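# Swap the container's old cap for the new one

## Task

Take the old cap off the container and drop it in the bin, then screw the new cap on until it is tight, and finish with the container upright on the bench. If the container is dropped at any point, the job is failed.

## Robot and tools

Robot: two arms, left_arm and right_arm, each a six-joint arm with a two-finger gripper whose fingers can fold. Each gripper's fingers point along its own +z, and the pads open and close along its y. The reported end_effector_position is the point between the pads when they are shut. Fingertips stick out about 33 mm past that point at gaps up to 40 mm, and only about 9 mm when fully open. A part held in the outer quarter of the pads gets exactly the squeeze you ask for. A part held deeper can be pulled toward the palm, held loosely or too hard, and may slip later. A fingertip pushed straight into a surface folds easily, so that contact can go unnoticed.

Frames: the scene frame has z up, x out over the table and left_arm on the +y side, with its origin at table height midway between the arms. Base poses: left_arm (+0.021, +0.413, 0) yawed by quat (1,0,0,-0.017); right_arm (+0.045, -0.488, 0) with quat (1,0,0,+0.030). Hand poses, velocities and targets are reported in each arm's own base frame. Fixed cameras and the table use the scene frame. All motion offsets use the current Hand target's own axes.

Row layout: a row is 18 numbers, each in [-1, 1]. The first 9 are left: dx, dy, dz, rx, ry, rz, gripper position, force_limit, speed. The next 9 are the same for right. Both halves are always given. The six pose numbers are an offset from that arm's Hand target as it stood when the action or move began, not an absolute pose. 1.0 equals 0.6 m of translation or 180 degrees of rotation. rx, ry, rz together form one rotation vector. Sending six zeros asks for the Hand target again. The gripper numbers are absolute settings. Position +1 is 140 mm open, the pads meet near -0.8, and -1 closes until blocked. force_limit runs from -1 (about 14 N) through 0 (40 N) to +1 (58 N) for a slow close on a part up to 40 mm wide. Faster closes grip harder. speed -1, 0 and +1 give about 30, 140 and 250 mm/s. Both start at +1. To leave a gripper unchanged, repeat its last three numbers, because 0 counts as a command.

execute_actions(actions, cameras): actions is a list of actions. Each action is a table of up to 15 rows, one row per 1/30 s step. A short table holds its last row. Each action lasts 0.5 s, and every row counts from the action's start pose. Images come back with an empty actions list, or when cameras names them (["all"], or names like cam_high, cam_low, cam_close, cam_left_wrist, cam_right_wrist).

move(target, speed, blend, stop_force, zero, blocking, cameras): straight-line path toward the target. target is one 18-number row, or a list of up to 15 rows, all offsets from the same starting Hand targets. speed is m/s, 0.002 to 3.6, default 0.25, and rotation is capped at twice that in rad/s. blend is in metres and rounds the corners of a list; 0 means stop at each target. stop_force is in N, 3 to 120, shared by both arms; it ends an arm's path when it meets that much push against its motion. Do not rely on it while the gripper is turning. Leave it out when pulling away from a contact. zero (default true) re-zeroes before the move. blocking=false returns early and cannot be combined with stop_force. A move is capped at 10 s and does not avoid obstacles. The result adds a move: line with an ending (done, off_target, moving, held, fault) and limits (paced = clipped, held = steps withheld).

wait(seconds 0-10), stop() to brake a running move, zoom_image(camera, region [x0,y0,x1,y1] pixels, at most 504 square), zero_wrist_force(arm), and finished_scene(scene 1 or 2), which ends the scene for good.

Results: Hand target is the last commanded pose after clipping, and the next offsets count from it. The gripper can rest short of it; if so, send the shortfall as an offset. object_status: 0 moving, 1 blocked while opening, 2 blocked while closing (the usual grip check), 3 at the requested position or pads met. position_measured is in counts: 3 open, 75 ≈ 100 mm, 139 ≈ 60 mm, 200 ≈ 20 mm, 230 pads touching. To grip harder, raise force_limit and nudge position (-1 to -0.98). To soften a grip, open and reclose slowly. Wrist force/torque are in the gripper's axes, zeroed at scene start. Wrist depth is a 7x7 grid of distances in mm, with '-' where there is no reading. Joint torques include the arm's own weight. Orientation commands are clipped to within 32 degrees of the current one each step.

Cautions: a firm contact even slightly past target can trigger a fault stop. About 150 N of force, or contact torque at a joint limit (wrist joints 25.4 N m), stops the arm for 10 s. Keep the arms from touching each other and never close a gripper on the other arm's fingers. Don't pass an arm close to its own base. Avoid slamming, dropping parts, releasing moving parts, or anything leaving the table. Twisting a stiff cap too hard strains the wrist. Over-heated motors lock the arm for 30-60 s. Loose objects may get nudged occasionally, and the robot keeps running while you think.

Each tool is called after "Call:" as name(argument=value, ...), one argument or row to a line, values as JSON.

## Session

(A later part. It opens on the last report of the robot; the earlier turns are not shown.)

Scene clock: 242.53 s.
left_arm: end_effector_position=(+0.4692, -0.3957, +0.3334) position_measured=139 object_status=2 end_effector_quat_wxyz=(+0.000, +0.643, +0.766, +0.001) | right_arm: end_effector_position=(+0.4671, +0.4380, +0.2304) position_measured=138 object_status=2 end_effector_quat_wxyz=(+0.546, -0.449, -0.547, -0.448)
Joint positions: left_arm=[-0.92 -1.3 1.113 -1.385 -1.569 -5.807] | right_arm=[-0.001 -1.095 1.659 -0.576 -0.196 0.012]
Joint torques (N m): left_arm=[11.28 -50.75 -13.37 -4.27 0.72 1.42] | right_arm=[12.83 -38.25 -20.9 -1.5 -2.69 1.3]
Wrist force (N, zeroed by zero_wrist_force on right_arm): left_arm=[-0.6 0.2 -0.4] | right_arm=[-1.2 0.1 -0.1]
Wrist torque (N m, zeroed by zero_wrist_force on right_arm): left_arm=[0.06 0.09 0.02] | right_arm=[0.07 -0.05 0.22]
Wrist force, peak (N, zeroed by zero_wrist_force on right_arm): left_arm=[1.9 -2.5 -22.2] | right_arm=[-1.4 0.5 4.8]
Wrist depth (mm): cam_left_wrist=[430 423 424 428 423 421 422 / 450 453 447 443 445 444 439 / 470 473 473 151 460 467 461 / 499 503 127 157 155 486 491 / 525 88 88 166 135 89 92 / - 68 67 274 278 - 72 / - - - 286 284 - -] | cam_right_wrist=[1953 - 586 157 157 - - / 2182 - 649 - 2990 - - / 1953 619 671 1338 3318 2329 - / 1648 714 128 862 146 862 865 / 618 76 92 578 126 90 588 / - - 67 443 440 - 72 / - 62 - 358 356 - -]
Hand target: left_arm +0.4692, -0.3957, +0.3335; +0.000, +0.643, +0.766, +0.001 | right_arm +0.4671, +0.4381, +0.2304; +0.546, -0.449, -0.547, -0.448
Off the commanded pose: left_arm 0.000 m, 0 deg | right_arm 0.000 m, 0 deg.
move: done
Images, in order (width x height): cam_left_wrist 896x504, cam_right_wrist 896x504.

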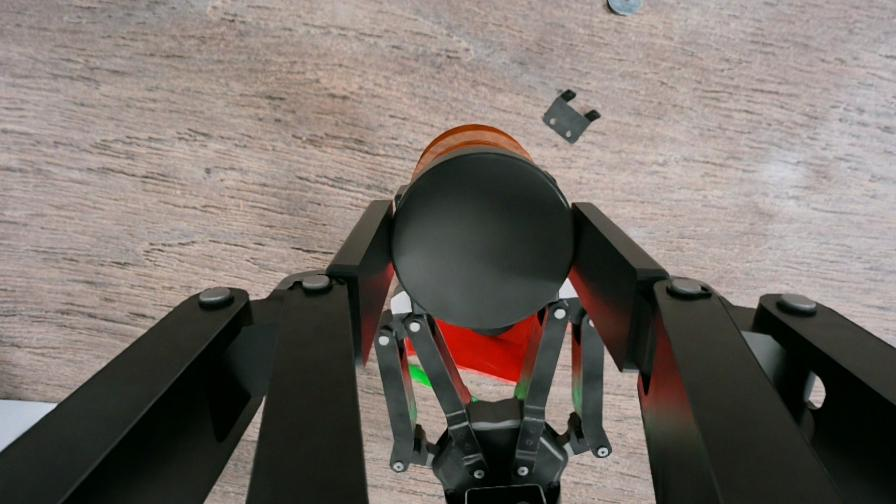

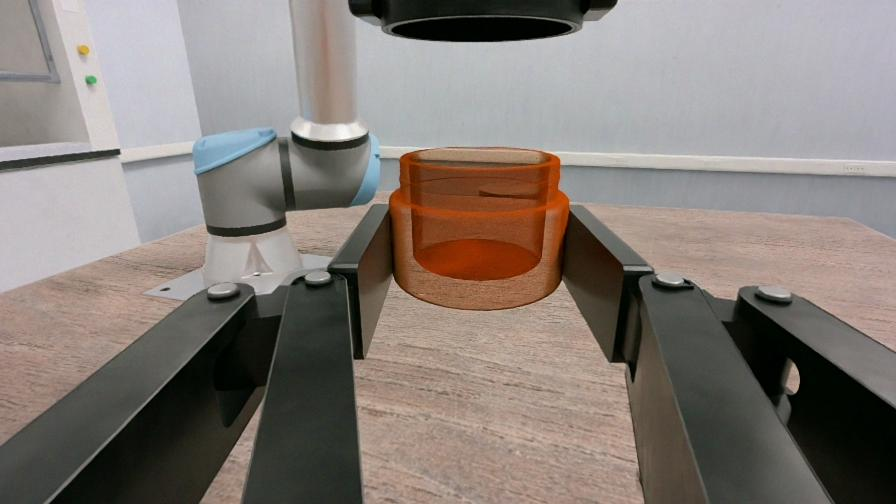

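Call:
move(
  target=[-0.0006,0.0006,0.0667,0,0,0,-1,1,-1,0,0,0,0,0,0,-1,1,-1],
  speed=0.15,
)

Call:
move(
  target=[0,0,0.015,0,0,0,-1,1,-1,0,0,0,0,0,0,-1,1,-1],
  speed=0.008,
  stop_force=5,
  cameras=["cam_right_wrist"],
)

Scene clock: 248.53 s.
left_arm: end_effector_position=(+0.4697, -0.3959, +0.2935) position_measured=139 object_status=2 end_effector_quat_wxyz=(+0.000, +0.643, +0.766, +0.001) | right_arm: end_effector_position=(+0.4671, +0.4381, +0.2304) position_measured=138 object_status=2 end_effector_quat_wxyz=(+0.546, -0.449, -0.547, -0.448)
Joint positions: left_arm=[-0.92 -1.312 1.232 -1.491 -1.569 -5.806] | right_arm=[-0.001 -1.095 1.659 -0.576 -0.196 0.012]
Joint torques (N m): left_arm=[8.27 -40.17 -34.79 -2.49 -0.94 0.99] | right_arm=[14.56 -34.44 -26.72 -1.76 -2.95 1.27]
Wrist force (N, zeroed by zero_wrist_force on right_arm): left_arm=[-0.9 0.3 -0.3] | right_arm=[-1.4 0.1 0.0]
Wrist torque (N m, zeroed by zero_wrist_force on right_arm): left_arm=[0.09 0.13 -0.02] | right_arm=[0.06 0.00 0.22]
Wrist force, peak (N, zeroed by zero_wrist_force on right_arm): left_arm=[-0.7 0.2 -1.8] | right_arm=[-1.5 0.0 0.1]
Wrist depth (mm): cam_left_wrist=[391 391 388 389 388 387 384 / 409 412 404 407 402 405 403 / 435 432 430 151 421 428 427 / 458 451 128 157 155 448 445 / 479 88 88 167 135 89 92 / - 68 71 230 218 - 72 / - - - 240 230 - -] | cam_right_wrist=[2018 - 135 157 126 - - / 2035 - 144 135 133 - - / 2018 642 664 1176 2375 - 2472 / 1922 719 128 844 146 841 850 / 624 76 92 591 126 90 584 / - - 67 443 444 - 72 / - 62 - 359 356 - -]
Hand target: left_arm +0.4697, -0.3959, +0.2934; +0.000, +0.643, +0.766, +0.001 | right_arm +0.4671, +0.4381, +0.2304; +0.546, -0.449, -0.547, -0.448
Off the commanded pose: left_arm 0.000 m, 0 deg | right_arm 0.000 m, 0 deg.
move: done

Scene clock: 250.37 s.
left_arm: end_effector_position=(+0.4697, -0.3959, +0.2865) position_measured=139 object_status=2 end_effector_quat_wxyz=(+0.000, +0.643, +0.766, +0.001) | right_arm: end_effector_position=(+0.4671, +0.4381, +0.2304) position_measured=138 object_status=2 end_effector_quat_wxyz=(+0.546, -0.449, -0.547, -0.448)
Joint positions: left_arm=[-0.92 -1.313 1.252 -1.51 -1.569 -5.806] | right_arm=[-0.001 -1.095 1.659 -0.576 -0.196 0.012]
Joint torques (N m): left_arm=[6.9 -22.62 -36.63 -1.13 -0.74 0.52] | right_arm=[11.97 -38.91 -22.34 0.21 -2.6 1.22]
Wrist force (N, zeroed by zero_wrist_force on right_arm): left_arm=[-0.5 0.2 -4.6] | right_arm=[-6.2 0.1 -0.4]
Wrist torque (N m, zeroed by zero_wrist_force on right_arm): left_arm=[-0.04 0.12 -0.03] | right_arm=[0.05 0.07 0.34]
Wrist force, peak (N, zeroed by zero_wrist_force on right_arm): left_arm=[0.3 0.1 -9.6] | right_arm=[-12.6 0.1 -1.2]
Wrist depth (mm): cam_left_wrist=[385 384 382 380 381 380 376 / 404 403 400 398 397 394 396 / 426 427 421 150 417 417 414 / 449 449 127 157 155 436 439 / 471 88 88 166 135 90 92 / - 68 71 225 212 - 72 / - - - 231 223 - -] | cam_right_wrist=[2035 3364 135 - 126 - - / 2125 - 143 137 - - - / 1969 656 655 130 1205 2816 2633 / 1953 732 128 847 146 850 856 / 616 76 92 585 126 90 584 / - - 67 438 439 - 72 / - 62 - 355 354 - -]
Hand target: left_arm +0.4697, -0.3959, +0.2865; +0.000, +0.643, +0.766, +0.001 (not the last commanded pose) | right_arm +0.4671, +0.4381, +0.2304; +0.546, -0.449, -0.547, -0.448
Off the commanded pose: left_arm 0.002 m, 0 deg | right_arm 0.000 m, 0 deg.
move: contact (left_arm)
Images, in order (width x height): cam_right_wrist 896x504.

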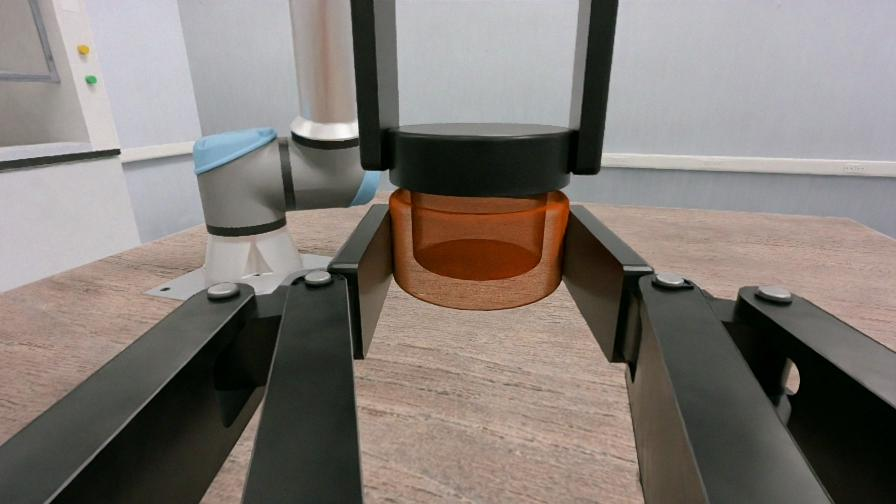

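Call:
move(
  target=[0,0,0.0008,0,0,0.6667,-1,1,-1,0,0,0,0,0,0,-1,1,-1],
  speed=0.6,
)

Scene clock: 258.33 s.
left_arm: end_effector_position=(+0.4697, -0.3959, +0.2860) position_measured=139 object_status=2 end_effector_quat_wxyz=(+0.000, +0.985, -0.174, +0.001) end_effector_velocity=(+0.000, +0.000, +0.000) end_effector_angular_velocity=(+0.000, +0.000, -0.006) | right_arm: end_effector_position=(+0.4671, +0.4381, +0.2304) position_measured=138 object_status=2 end_effector_quat_wxyz=(+0.546, -0.449, -0.547, -0.448)
Joint positions: left_arm=[-0.92 -1.313 1.253 -1.511 -1.57 -3.712] | right_arm=[-0.001 -1.095 1.659 -0.576 -0.196 0.012]
Joint velocities: left_arm=[0 0 0 0 0 0.005] | right_arm=[within noise]
Joint torques (N m): left_arm=[8.44 -23.29 -36.06 -0.11 -0.42 1.14] | right_arm=[6.61 -34.02 -14.87 1.81 1.82 0.94]
Wrist force (N, zeroed by zero_wrist_force on right_arm): left_arm=[0.9 0.4 -4.7] | right_arm=[-6.6 -1.0 0.9]
Wrist torque (N m, zeroed by zero_wrist_force on right_arm): left_arm=[0.05 0.28 0.16] | right_arm=[0.18 0.04 0.30]
Wrist force, peak (N, zeroed by zero_wrist_force on right_arm): left_arm=[2.7 0.1 -4.7] | right_arm=[-7.3 -0.2 -1.4]
Wrist depth (mm): cam_left_wrist=[387 384 382 380 162 - 157 / 406 404 403 394 398 184 173 / 428 426 422 151 412 180 411 / 454 450 128 157 154 437 438 / 473 88 88 471 135 89 92 / - 68 71 505 501 - 72 / - - - 534 534 - -] | cam_right_wrist=[2002 - 581 111 166 2577 - / 2125 - 637 118 2918 - - / 1907 624 658 126 1211 2633 - / 1835 723 128 856 146 847 862 / 629 76 92 586 126 90 584 / - - 67 444 440 - 72 / - 62 - 354 357 - -]
Hand target: left_arm +0.4697, -0.3959, +0.2860; +0.000, +0.985, -0.174, +0.001 | right_arm +0.4671, +0.4381, +0.2304; +0.546, -0.449, -0.547, -0.448
Off the commanded pose: left_arm 0.000 m, 0 deg | right_arm 0.000 m, 0 deg.
move: done

Call:
move(
  target=[0,0,0.0022,0,0,0.8333,-1,1,-1,0,0,0,0,0,0,-1,1,-1],
  speed=0.6,
  cameras=["cam_right_wrist"],
)

Scene clock: 264.60 s.
left_arm: end_effector_position=(+0.4697, -0.3959, +0.2847) position_measured=139 object_status=2 end_effector_quat_wxyz=(+0.001, -0.087, +0.996, +0.000) | right_arm: end_effector_position=(+0.4671, +0.4381, +0.2304) position_measured=138 object_status=2 end_effector_quat_wxyz=(+0.546, -0.449, -0.547, -0.448)
Joint positions: left_arm=[-0.92 -1.313 1.257 -1.514 -1.57 -1.094] | right_arm=[-0.001 -1.095 1.659 -0.576 -0.196 0.012]
Joint torques (N m): left_arm=[7.31 -17.21 -32.2 -0.22 1.01 1.01] | right_arm=[1.03 -42.52 -19.44 1.72 -2.72 0.04]
Wrist force (N, zeroed by zero_wrist_force on right_arm): left_arm=[1.2 0.1 -13.2] | right_arm=[-16.6 2.2 -0.3]
Wrist torque (N m, zeroed by zero_wrist_force on right_arm): left_arm=[0.27 0.14 0.16] | right_arm=[0.16 0.30 0.22]
Wrist force, peak (N, zeroed by zero_wrist_force on right_arm): left_arm=[0.6 -1.4 -14.0] | right_arm=[-17.8 1.9 1.5]
Wrist depth (mm): cam_left_wrist=[382 382 381 379 377 375 372 / 172 168 175 393 397 397 395 / 183 177 402 150 411 416 413 / 189 198 113 157 155 440 437 / 190 88 88 472 135 89 92 / - 68 71 504 499 - 72 / - - - 537 537 - -] | cam_right_wrist=[2088 - 584 107 2850 2352 - / 2070 2633 641 113 136 - - / 1922 627 664 120 1211 2550 2497 / 1892 721 128 844 146 859 862 / 618 76 92 577 126 90 581 / - - 67 440 446 - 72 / - 62 - 355 353 - -]
Hand target: left_arm +0.4697, -0.3959, +0.2847; +0.001, -0.087, +0.996, +0.000 | right_arm +0.4671, +0.4381, +0.2304; +0.546, -0.449, -0.547, -0.448
Off the commanded pose: left_arm 0.000 m, 0 deg | right_arm 0.000 m, 0 deg.
move: done
Images, in order (width x height): cam_right_wrist 896x504.

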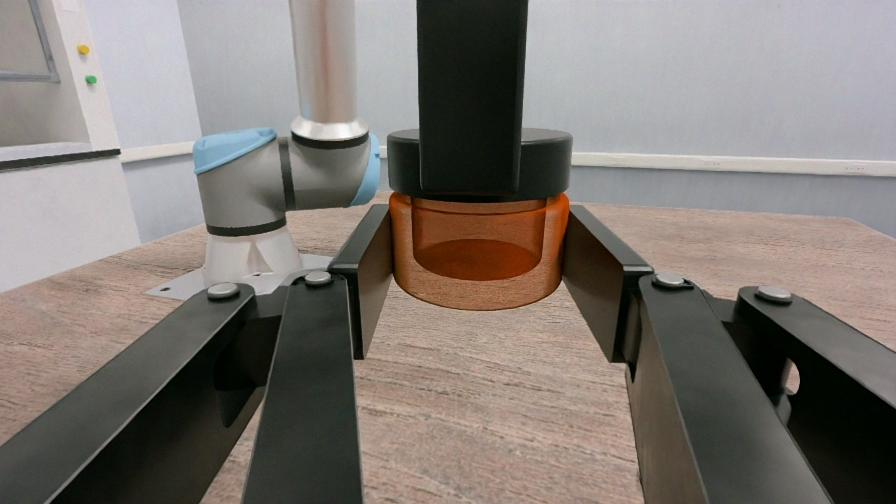

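Call:
move(
  target=[
    [0,0,0.0017,0,0,0.625,-1,1,-1,0,0,0,0,0,0,-1,1,-1],
    [0,0,0.0033,0,0,-0.75,-1,1,-1,0,0,0,0,0,0,-1,1,-1],
  ],
  speed=0.6,
  blend=0.001,
  cameras=["cam_right_wrist"],
)

Call:
zoom_image(
  camera="cam_right_wrist",
  region=[340, 80, 620, 330],
)

Scene clock: 274.53 s.
left_arm: end_effector_position=(+0.4697, -0.3959, +0.2827) position_measured=139 object_status=2 end_effector_quat_wxyz=(+0.000, +0.954, -0.301, +0.001) end_effector_velocity=(+0.000, +0.000, +0.000) end_effector_angular_velocity=(-0.001, +0.001, -0.005) | right_arm: end_effector_position=(+0.4671, +0.4381, +0.2304) position_measured=138 object_status=2 end_effector_quat_wxyz=(+0.546, -0.449, -0.547, -0.448)
Joint positions: left_arm=[-0.92 -1.314 1.262 -1.52 -1.57 2.833] | right_arm=[-0.001 -1.095 1.659 -0.576 -0.196 0.012]
Joint velocities: left_arm=[0 0 -0.001 0 -0.002 0.005] | right_arm=[within noise]
Joint torques (N m): left_arm=[5.98 -23.92 -38.06 -1.45 -0.12 1.07] | right_arm=[-6.57 -42.27 -25.04 2.02 0.36 -0.33]
Wrist force (N, zeroed by zero_wrist_force on right_arm): left_arm=[-1.5 -1.1 -3.7] | right_arm=[-5.4 -0.6 -1.9]
Wrist torque (N m, zeroed by zero_wrist_force on right_arm): left_arm=[0.19 0.06 0.09] | right_arm=[0.11 -0.04 0.19]
Wrist force, peak (N, zeroed by zero_wrist_force on right_arm): left_arm=[0.8 0.0 -16.1] | right_arm=[-20.1 2.7 -1.1]
Wrist depth (mm): cam_left_wrist=[379 381 376 375 374 159 161 / 403 400 394 396 395 169 387 / 425 421 417 150 191 178 413 / 449 446 128 157 155 436 431 / 472 88 88 474 135 90 92 / - 68 71 503 496 - 72 / - - - 532 534 - -] | cam_right_wrist=[1953 3510 130 - 159 - - / 2106 3670 609 121 164 2285 - / 1985 3105 656 127 156 3187 - / 1938 712 128 847 146 853 850 / 621 76 92 578 126 90 584 / - - 67 440 438 - 72 / - 62 - 355 356 - -]
Hand target: left_arm +0.4697, -0.3959, +0.2827; +0.000, +0.954, -0.301, +0.001 | right_arm +0.4671, +0.4381, +0.2304; +0.546, -0.449, -0.547, -0.448
Off the commanded pose: left_arm 0.000 m, 0 deg | right_arm 0.000 m, 0 deg.
move: done
Images, in order (width x height): cam_right_wrist 896x504.

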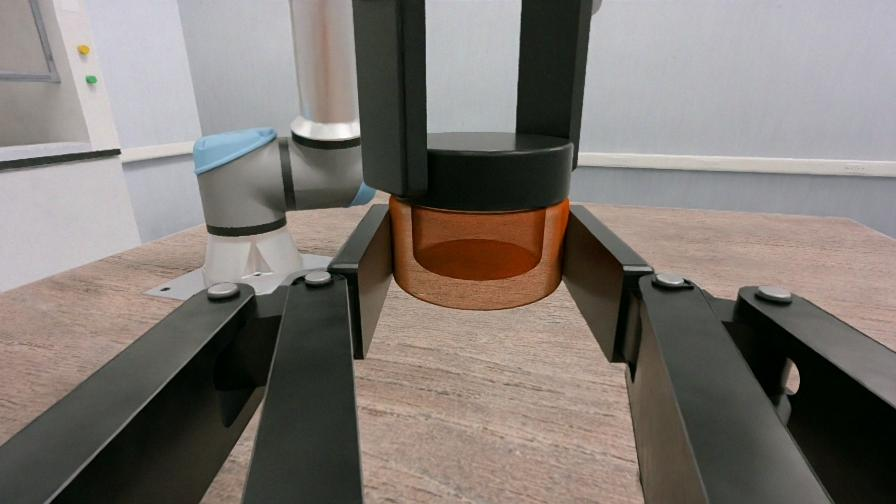

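Scaled by 1.800 from the camera's 896x504 image, which has a finer 1280x720 frame.

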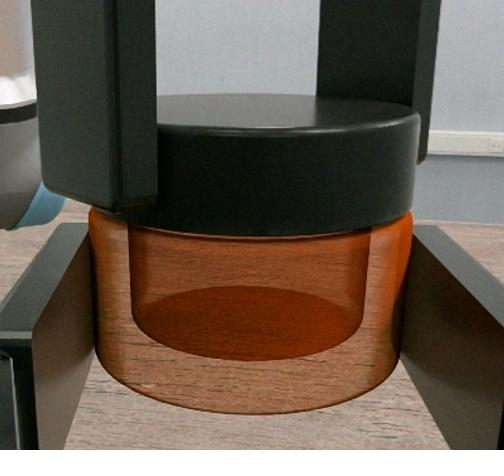

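Call:
move(
  target=[0,0,0.0013,0,0,0.4444,-1,1,-1,0,0,0,0,0,0,-1,1,-1],
  speed=0.4,
)

Scene clock: 279.23 s.
left_arm: end_effector_position=(+0.4697, -0.3959, +0.2819) position_measured=139 object_status=2 end_effector_quat_wxyz=(+0.001, -0.537, +0.843, +0.000) | right_arm: end_effector_position=(+0.4671, +0.4381, +0.2304) position_measured=138 object_status=2 end_effector_quat_wxyz=(+0.546, -0.449, -0.547, -0.448)
Joint positions: left_arm=[-0.92 -1.314 1.264 -1.522 -1.57 4.229] | right_arm=[-0.001 -1.095 1.659 -0.576 -0.196 0.012]
Joint torques (N m): left_arm=[6.79 -21.65 -30.58 -3.58 -0.55 1.04] | right_arm=[-11.6 -35.33 -28.89 1.89 1.85 -0.41]
Wrist force (N, zeroed by zero_wrist_force on right_arm): left_arm=[-2.3 -0.4 -7.9] | right_arm=[-9.1 -1.4 -0.5]
Wrist torque (N m, zeroed by zero_wrist_force on right_arm): left_arm=[-0.41 0.10 0.12] | right_arm=[0.14 -0.47 -0.20]
Wrist force, peak (N, zeroed by zero_wrist_force on right_arm): left_arm=[-2.3 -0.4 -7.9] | right_arm=[-9.3 -1.7 -0.4]
Wrist depth (mm): cam_left_wrist=[165 160 370 160 377 376 372 / 400 167 395 397 392 396 389 / 421 420 179 151 410 411 411 / 448 445 128 157 155 433 439 / 466 88 88 472 135 90 92 / - 68 71 494 494 - 72 / - - - 533 529 - -] | cam_right_wrist=[1938 - 578 166 123 - - / 2018 - 637 169 125 - - / 2053 631 665 129 131 2918 - / 1863 706 128 856 146 853 847 / 626 76 92 589 126 90 581 / - - 67 442 443 - 72 / - 62 - 353 355 - -]
Hand target: left_arm +0.4697, -0.3959, +0.2819; +0.001, -0.537, +0.843, +0.000 | right_arm +0.4671, +0.4381, +0.2304; +0.546, -0.449, -0.547, -0.448
Off the commanded pose: left_arm 0.000 m, 0 deg | right_arm 0.000 m, 0 deg.
move: done

Call:
move(
  target=[0,0,0.0007,0,0,0.25,-1,1,-1,0,0,0,0,0,0,-1,1,-1],
  speed=0.3,
)

Scene clock: 283.50 s.
left_arm: end_effector_position=(+0.4696, -0.3959, +0.2815) position_measured=139 object_status=2 end_effector_quat_wxyz=(+0.001, -0.174, +0.985, +0.000) | right_arm: end_effector_position=(+0.4671, +0.4381, +0.2304) position_measured=138 object_status=2 end_effector_quat_wxyz=(+0.546, -0.449, -0.547, -0.448)
Joint positions: left_arm=[-0.92 -1.314 1.265 -1.523 -1.57 5.014] | right_arm=[-0.001 -1.095 1.659 -0.576 -0.196 0.012]
Joint torques (N m): left_arm=[10.79 -34.17 -25.08 -3.59 -0.56 2.5] | right_arm=[-4.04 -43.53 -26.75 2.11 -4.11 -0.21]
Wrist force (N, zeroed by zero_wrist_force on right_arm): left_arm=[0.6 -2.5 -1.9] | right_arm=[-2.4 0.9 3.0]
Wrist torque (N m, zeroed by zero_wrist_force on right_arm): left_arm=[0.04 0.18 -1.32] | right_arm=[-1.37 -0.39 0.21]
Wrist force, peak (N, zeroed by zero_wrist_force on right_arm): left_arm=[-4.8 1.5 -9.9] | right_arm=[-11.8 -2.5 -3.1]
Wrist depth (mm): cam_left_wrist=[162 307 373 380 375 376 374 / 172 167 166 391 394 394 394 / 175 379 413 151 414 414 409 / 180 188 114 156 154 437 435 / 461 89 89 472 135 89 95 / - 68 71 500 495 - 72 / - - - 529 529 - -] | cam_right_wrist=[2018 - 585 106 108 2222 2752 / 2163 3726 648 112 115 - - / 2053 656 660 120 134 3146 - / 794 719 128 853 146 850 850 / 619 76 92 581 126 90 578 / - - 67 447 440 - 72 / - 62 - 356 358 - -]
Hand target: left_arm +0.4697, -0.3959, +0.2815; +0.001, -0.174, +0.985, +0.000 | right_arm +0.4671, +0.4381, +0.2304; +0.546, -0.449, -0.547, -0.448
Off the commanded pose: left_arm 0.000 m, 0 deg | right_arm 0.000 m, 0 deg.
move: done

Call:
move(
  target=[0,0,0.0001,0,0,0.0667,-1,1,-1,0,0,0,0,0,0,-1,1,-1],
  speed=0.1,
  cameras=["cam_left_wrist"],
)

Scene clock: 287.03 s.
left_arm: end_effector_position=(+0.4697, -0.3959, +0.2814) position_measured=139 object_status=2 end_effector_quat_wxyz=(+0.001, -0.070, +0.998, +0.000) | right_arm: end_effector_position=(+0.4671, +0.4381, +0.2304) position_measured=138 object_status=2 end_effector_quat_wxyz=(+0.546, -0.449, -0.547, -0.448)
Joint positions: left_arm=[-0.92 -1.314 1.265 -1.523 -1.569 5.224] | right_arm=[-0.001 -1.095 1.659 -0.576 -0.196 0.012]
Joint torques (N m): left_arm=[-3.87 -30.49 -11.77 -4.24 -0.52 0.9] | right_arm=[10.78 -42.33 -26.24 1.91 -1.32 1.2]
Wrist force (N, zeroed by zero_wrist_force on right_arm): left_arm=[2.5 -1.1 -3.2] | right_arm=[-3.9 2.8 0.7]
Wrist torque (N m, zeroed by zero_wrist_force on right_arm): left_arm=[-0.06 0.19 -1.77] | right_arm=[-1.90 -0.33 0.28]
Wrist force, peak (N, zeroed by zero_wrist_force on right_arm): left_arm=[-5.7 -2.5 -0.8] | right_arm=[-3.2 5.2 0.5]
Wrist depth (mm): cam_left_wrist=[379 377 375 375 376 374 372 / 389 166 391 392 390 391 395 / 182 175 394 151 409 415 411 / 178 206 114 156 154 434 436 / 191 89 88 209 135 90 95 / - 68 71 495 496 - 72 / - - - 532 532 - -] | cam_right_wrist=[1969 - 577 107 - - - / 2035 3726 631 113 - - - / 1969 631 656 119 135 2883 - / 1878 712 128 853 146 850 859 / 621 76 92 585 126 90 584 / - - 67 444 440 - 72 / - 62 - 357 356 - -]
Hand target: left_arm +0.4697, -0.3959, +0.2814; +0.001, -0.070, +0.998, +0.000 | right_arm +0.4671, +0.4381, +0.2304; +0.546, -0.449, -0.547, -0.448
Off the commanded pose: left_arm 0.000 m, 0 deg | right_arm 0.000 m, 0 deg.
move: done
Images, in order (width x height): cam_left_wrist 896x504.

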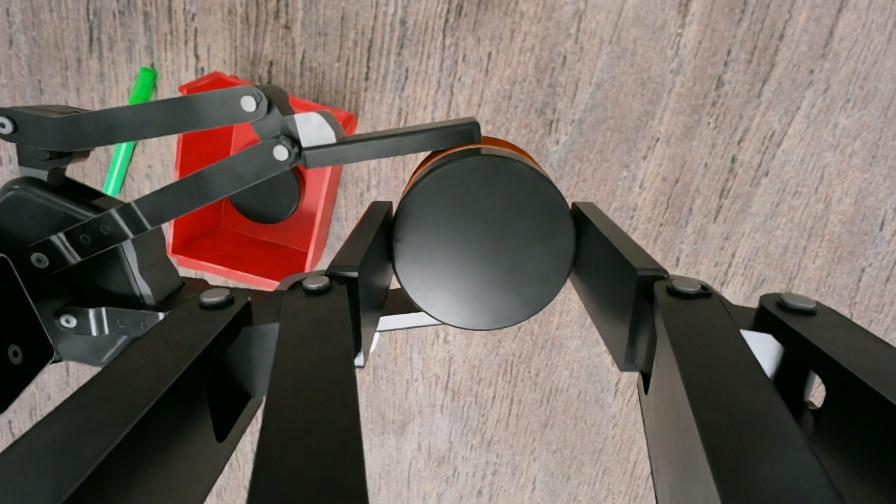

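Call:
move(
  target=[
    [0,0,0,0,0,-0.011,-1,1,-1,0,0,0,0,0,0,-1,1,-1],
    [0,0,0,0,0,-0.011,-1,1,-1,0,0,0,0,0,0,0.3,1,-1],
    [0,0,0,0,0,-0.011,-1,1,-1,0,0,-0.3667,0,0,0,0.3,1,-1],
    [0,0,0.345,0,0,-0.011,-1,1,-1,0,0,-0.3667,0,0,0,0.3,1,-1],
  ],
  speed=[0.1,0.1,0.35,0.3],
  blend=[0,0,0.01,0],
  cameras=["cam_right_wrist"],
)

Call:
move(
  target=[0,0,0.02,0,0,0,-1,1,-1,0,0,0,0,0,0,0.3,1,-1],
  speed=0.008,
  stop_force=4,
)

Scene clock: 300.13 s.
left_arm: end_effector_position=(+0.4700, -0.3958, +0.0745) position_measured=139 object_status=2 end_effector_quat_wxyz=(+0.001, -0.087, +0.996, +0.000) | right_arm: end_effector_position=(+0.5098, +0.2223, +0.2309) position_measured=91 object_status=3 end_effector_quat_wxyz=(+0.546, -0.449, -0.547, -0.448)
Joint positions: left_arm=[-0.919 -1.213 1.675 -2.034 -1.569 5.19] | right_arm=[-0.378 -1.027 1.547 -0.524 -0.573 0.004]
Joint torques (N m): left_arm=[8.97 -44.84 -22.55 -4.75 1.62 1.24] | right_arm=[-13.93 -33.67 -27.51 -0.97 -2.79 0.96]
Wrist force (N, zeroed by zero_wrist_force on right_arm): left_arm=[-1.1 0.4 1.0] | right_arm=[0.4 -1.2 0.0]
Wrist torque (N m, zeroed by zero_wrist_force on right_arm): left_arm=[0.09 0.18 0.02] | right_arm=[-0.23 -0.07 0.22]
Wrist force, peak (N, zeroed by zero_wrist_force on right_arm): left_arm=[4.3 1.4 -4.0] | right_arm=[-4.9 4.4 -1.8]
Wrist depth (mm): cam_left_wrist=[190 188 187 187 186 187 186 / 196 198 198 197 196 195 194 / - 166 207 152 205 206 205 / 197 - 138 156 154 217 217 / 206 88 88 232 161 89 92 / - 68 71 246 246 - 72 / - - - 264 263 - -] | cam_right_wrist=[2202 - 794 313 - - - / 2329 - 859 330 3146 - - / 2018 3230 874 359 1282 1400 3105 / 1863 932 166 779 781 856 871 / 664 86 141 548 549 103 86 / - - 443 421 440 - - / - - 374 327 315 - -]
Hand target: left_arm +0.4700, -0.3958, +0.0744; +0.001, -0.087, +0.996, +0.000 | right_arm +0.5099, +0.2223, +0.2309; +0.546, -0.449, -0.547, -0.448
Off the commanded pose: left_arm 0.000 m, 0 deg | right_arm 0.000 m, 0 deg.
move: done
Images, in order (width x height): cam_right_wrist 896x504.

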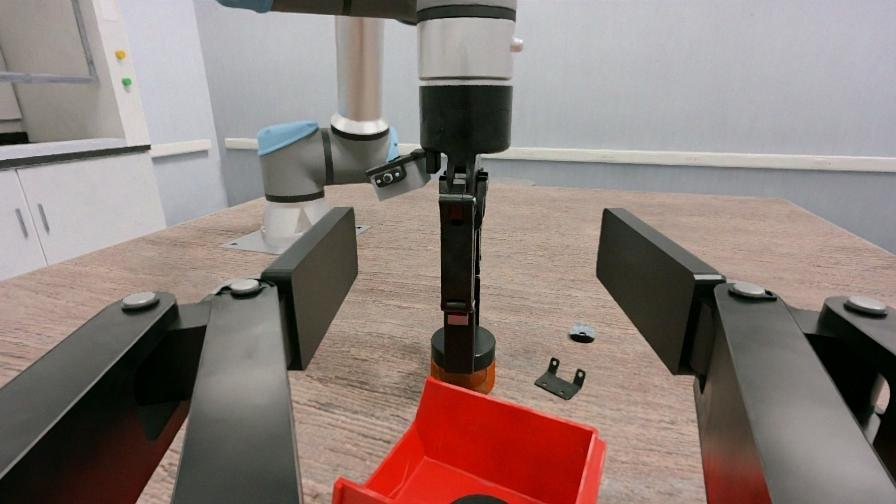

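Scene clock: 302.37 s.
left_arm: end_effector_position=(+0.4700, -0.3958, +0.0660) position_measured=139 object_status=2 end_effector_quat_wxyz=(+0.001, -0.087, +0.996, +0.000) | right_arm: end_effector_position=(+0.5099, +0.2223, +0.2309) position_measured=91 object_status=3 end_effector_quat_wxyz=(+0.546, -0.449, -0.547, -0.448)
Joint positions: left_arm=[-0.919 -1.204 1.686 -2.054 -1.569 5.19] | right_arm=[-0.378 -1.027 1.547 -0.524 -0.573 0.004]
Joint torques (N m): left_arm=[8.04 -51.12 -34.21 -1.16 -0.64 0.78] | right_arm=[-13.02 -32.57 -26.19 -1.06 -2.85 1]
Wrist force (N, zeroed by zero_wrist_force on right_arm): left_arm=[0.2 -0.5 -2.9] | right_arm=[0.6 -1.2 0.1]
Wrist torque (N m, zeroed by zero_wrist_force on right_arm): left_arm=[0.26 0.20 0.05] | right_arm=[-0.24 -0.11 0.21]
Wrist force, peak (N, zeroed by zero_wrist_force on right_arm): left_arm=[1.6 5.5 -14.8] | right_arm=[0.8 -1.3 0.3]
Wrist depth (mm): cam_left_wrist=[182 181 179 178 179 178 178 / 187 190 189 188 188 187 187 / - 159 199 151 195 197 197 / 189 - 138 156 154 206 208 / 198 88 88 222 163 89 92 / - 68 71 238 239 - 72 / - - - 252 252 - -] | cam_right_wrist=[2243 - 388 316 - - - / 2398 - 847 328 - - - / 2053 3105 868 364 1384 1361 3971 / 1907 928 166 779 781 859 853 / 671 86 141 548 548 103 86 / - - 444 402 444 - - / - - 357 331 315 - -]
Hand target: left_arm +0.4700, -0.3958, +0.0660; +0.001, -0.087, +0.996, +0.000 (not the last commanded pose) | right_arm +0.5099, +0.2223, +0.2309; +0.546, -0.449, -0.547, -0.448
Off the commanded pose: left_arm 0.004 m, 0 deg | right_arm 0.000 m, 0 deg.
move: contact (left_arm)

Call:
move(
  target=[
    [0,0,0.0006,0,0,0,-1,1,-1,0,0,0,0,0,0,0.3,1,-1],
    [0,0,0.0006,0,0,0,0.18,1,-1,0,0,0,0,0,0,0.3,1,-1],
    [0,0,-0.2,0,0,0,0.18,1,-1,0,0,0,0,0,0,0.3,1,-1],
  ],
  speed=[0.02,0.1,0.15],
  cameras=["cam_left_wrist","cam_close","cam_high"],
)

Call:
zoom_image(
  camera="cam_close",
  region=[340, 240, 520, 400],
)

Scene clock: 309.07 s.
left_arm: end_effector_position=(+0.4699, -0.3959, +0.1861) position_measured=107 object_status=3 end_effector_quat_wxyz=(+0.001, -0.087, +0.996, +0.000) | right_arm: end_effector_position=(+0.5099, +0.2223, +0.2309) position_measured=91 object_status=3 end_effector_quat_wxyz=(+0.546, -0.449, -0.547, -0.448)
Joint positions: left_arm=[-0.92 -1.297 1.489 -1.763 -1.569 5.19] | right_arm=[-0.378 -1.027 1.547 -0.524 -0.573 0.004]
Joint torques (N m): left_arm=[-10.56 -25.6 -19.15 -1.9 -0.15 -1.57] | right_arm=[-12.7 -33.53 -27.23 -0.38 -2.69 1.13]
Wrist force (N, zeroed by zero_wrist_force on right_arm): left_arm=[-1.3 0.3 -0.5] | right_arm=[0.8 -1.0 0.1]
Wrist torque (N m, zeroed by zero_wrist_force on right_arm): left_arm=[0.06 0.22 0.00] | right_arm=[-0.18 -0.15 0.22]
Wrist force, peak (N, zeroed by zero_wrist_force on right_arm): left_arm=[-0.9 4.2 -14.3] | right_arm=[0.6 -1.3 0.4]
Wrist depth (mm): cam_left_wrist=[292 291 291 290 287 287 286 / 304 - 302 301 303 302 300 / 315 304 317 272 316 317 316 / 344 307 148 339 330 331 333 / - 83 109 359 358 103 90 / - - 385 381 380 - 77 / - - 409 408 406 - -] | cam_right_wrist=[2202 3230 792 307 - - - / 2447 3105 853 301 - 2472 2918 / 2143 2398 897 1170 2918 1309 2918 / 1878 942 166 786 792 859 865 / 665 86 140 579 553 103 86 / - - 446 407 445 - - / - - 359 340 315 - -]
Hand target: left_arm +0.4698, -0.3959, +0.1860; +0.001, -0.087, +0.996, +0.000 | right_arm +0.5099, +0.2223, +0.2309; +0.546, -0.449, -0.547, -0.448
Off the commanded pose: left_arm 0.000 m, 0 deg | right_arm 0.000 m, 0 deg.
move: done
Images, in order (width x height): cam_high 896x504, cam_close 896x504, cam_left_wrist 896x504.

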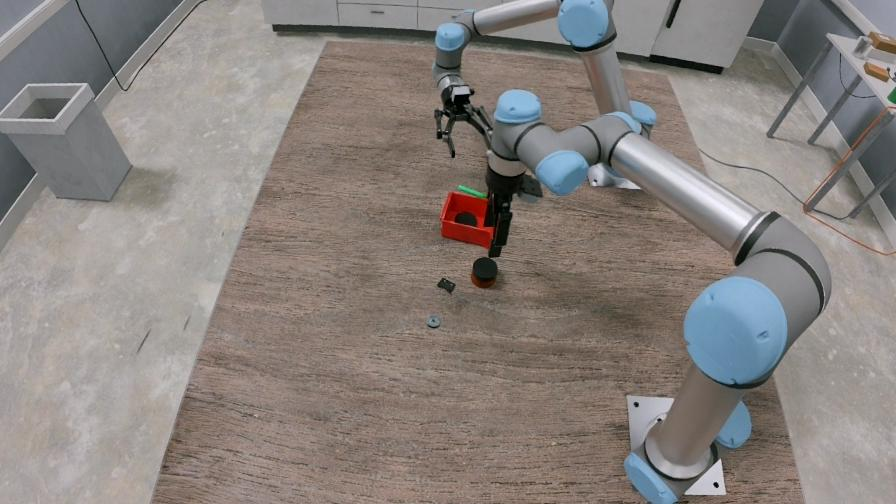

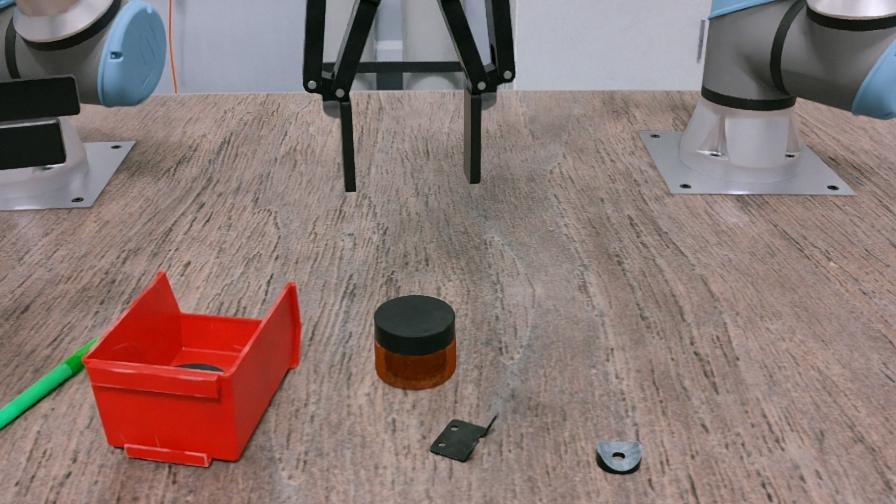

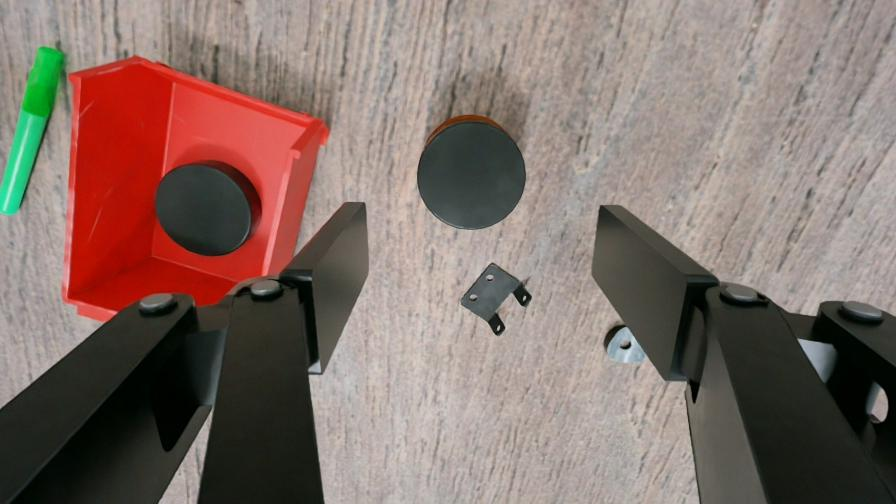

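Scaled by 2.800 from the camera's 896x504 image, which has a finer 1280x720 frame.

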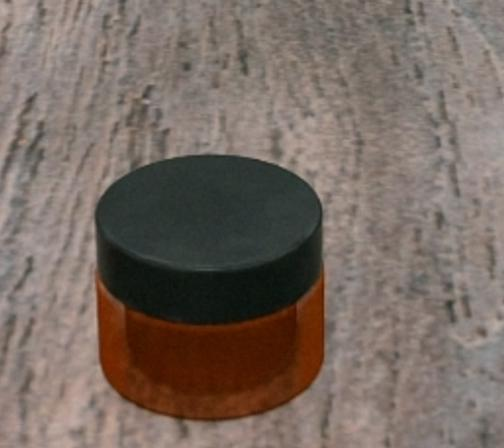

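Call:
finished_scene(
  scene=2,
)

The scene is finished: the task was done.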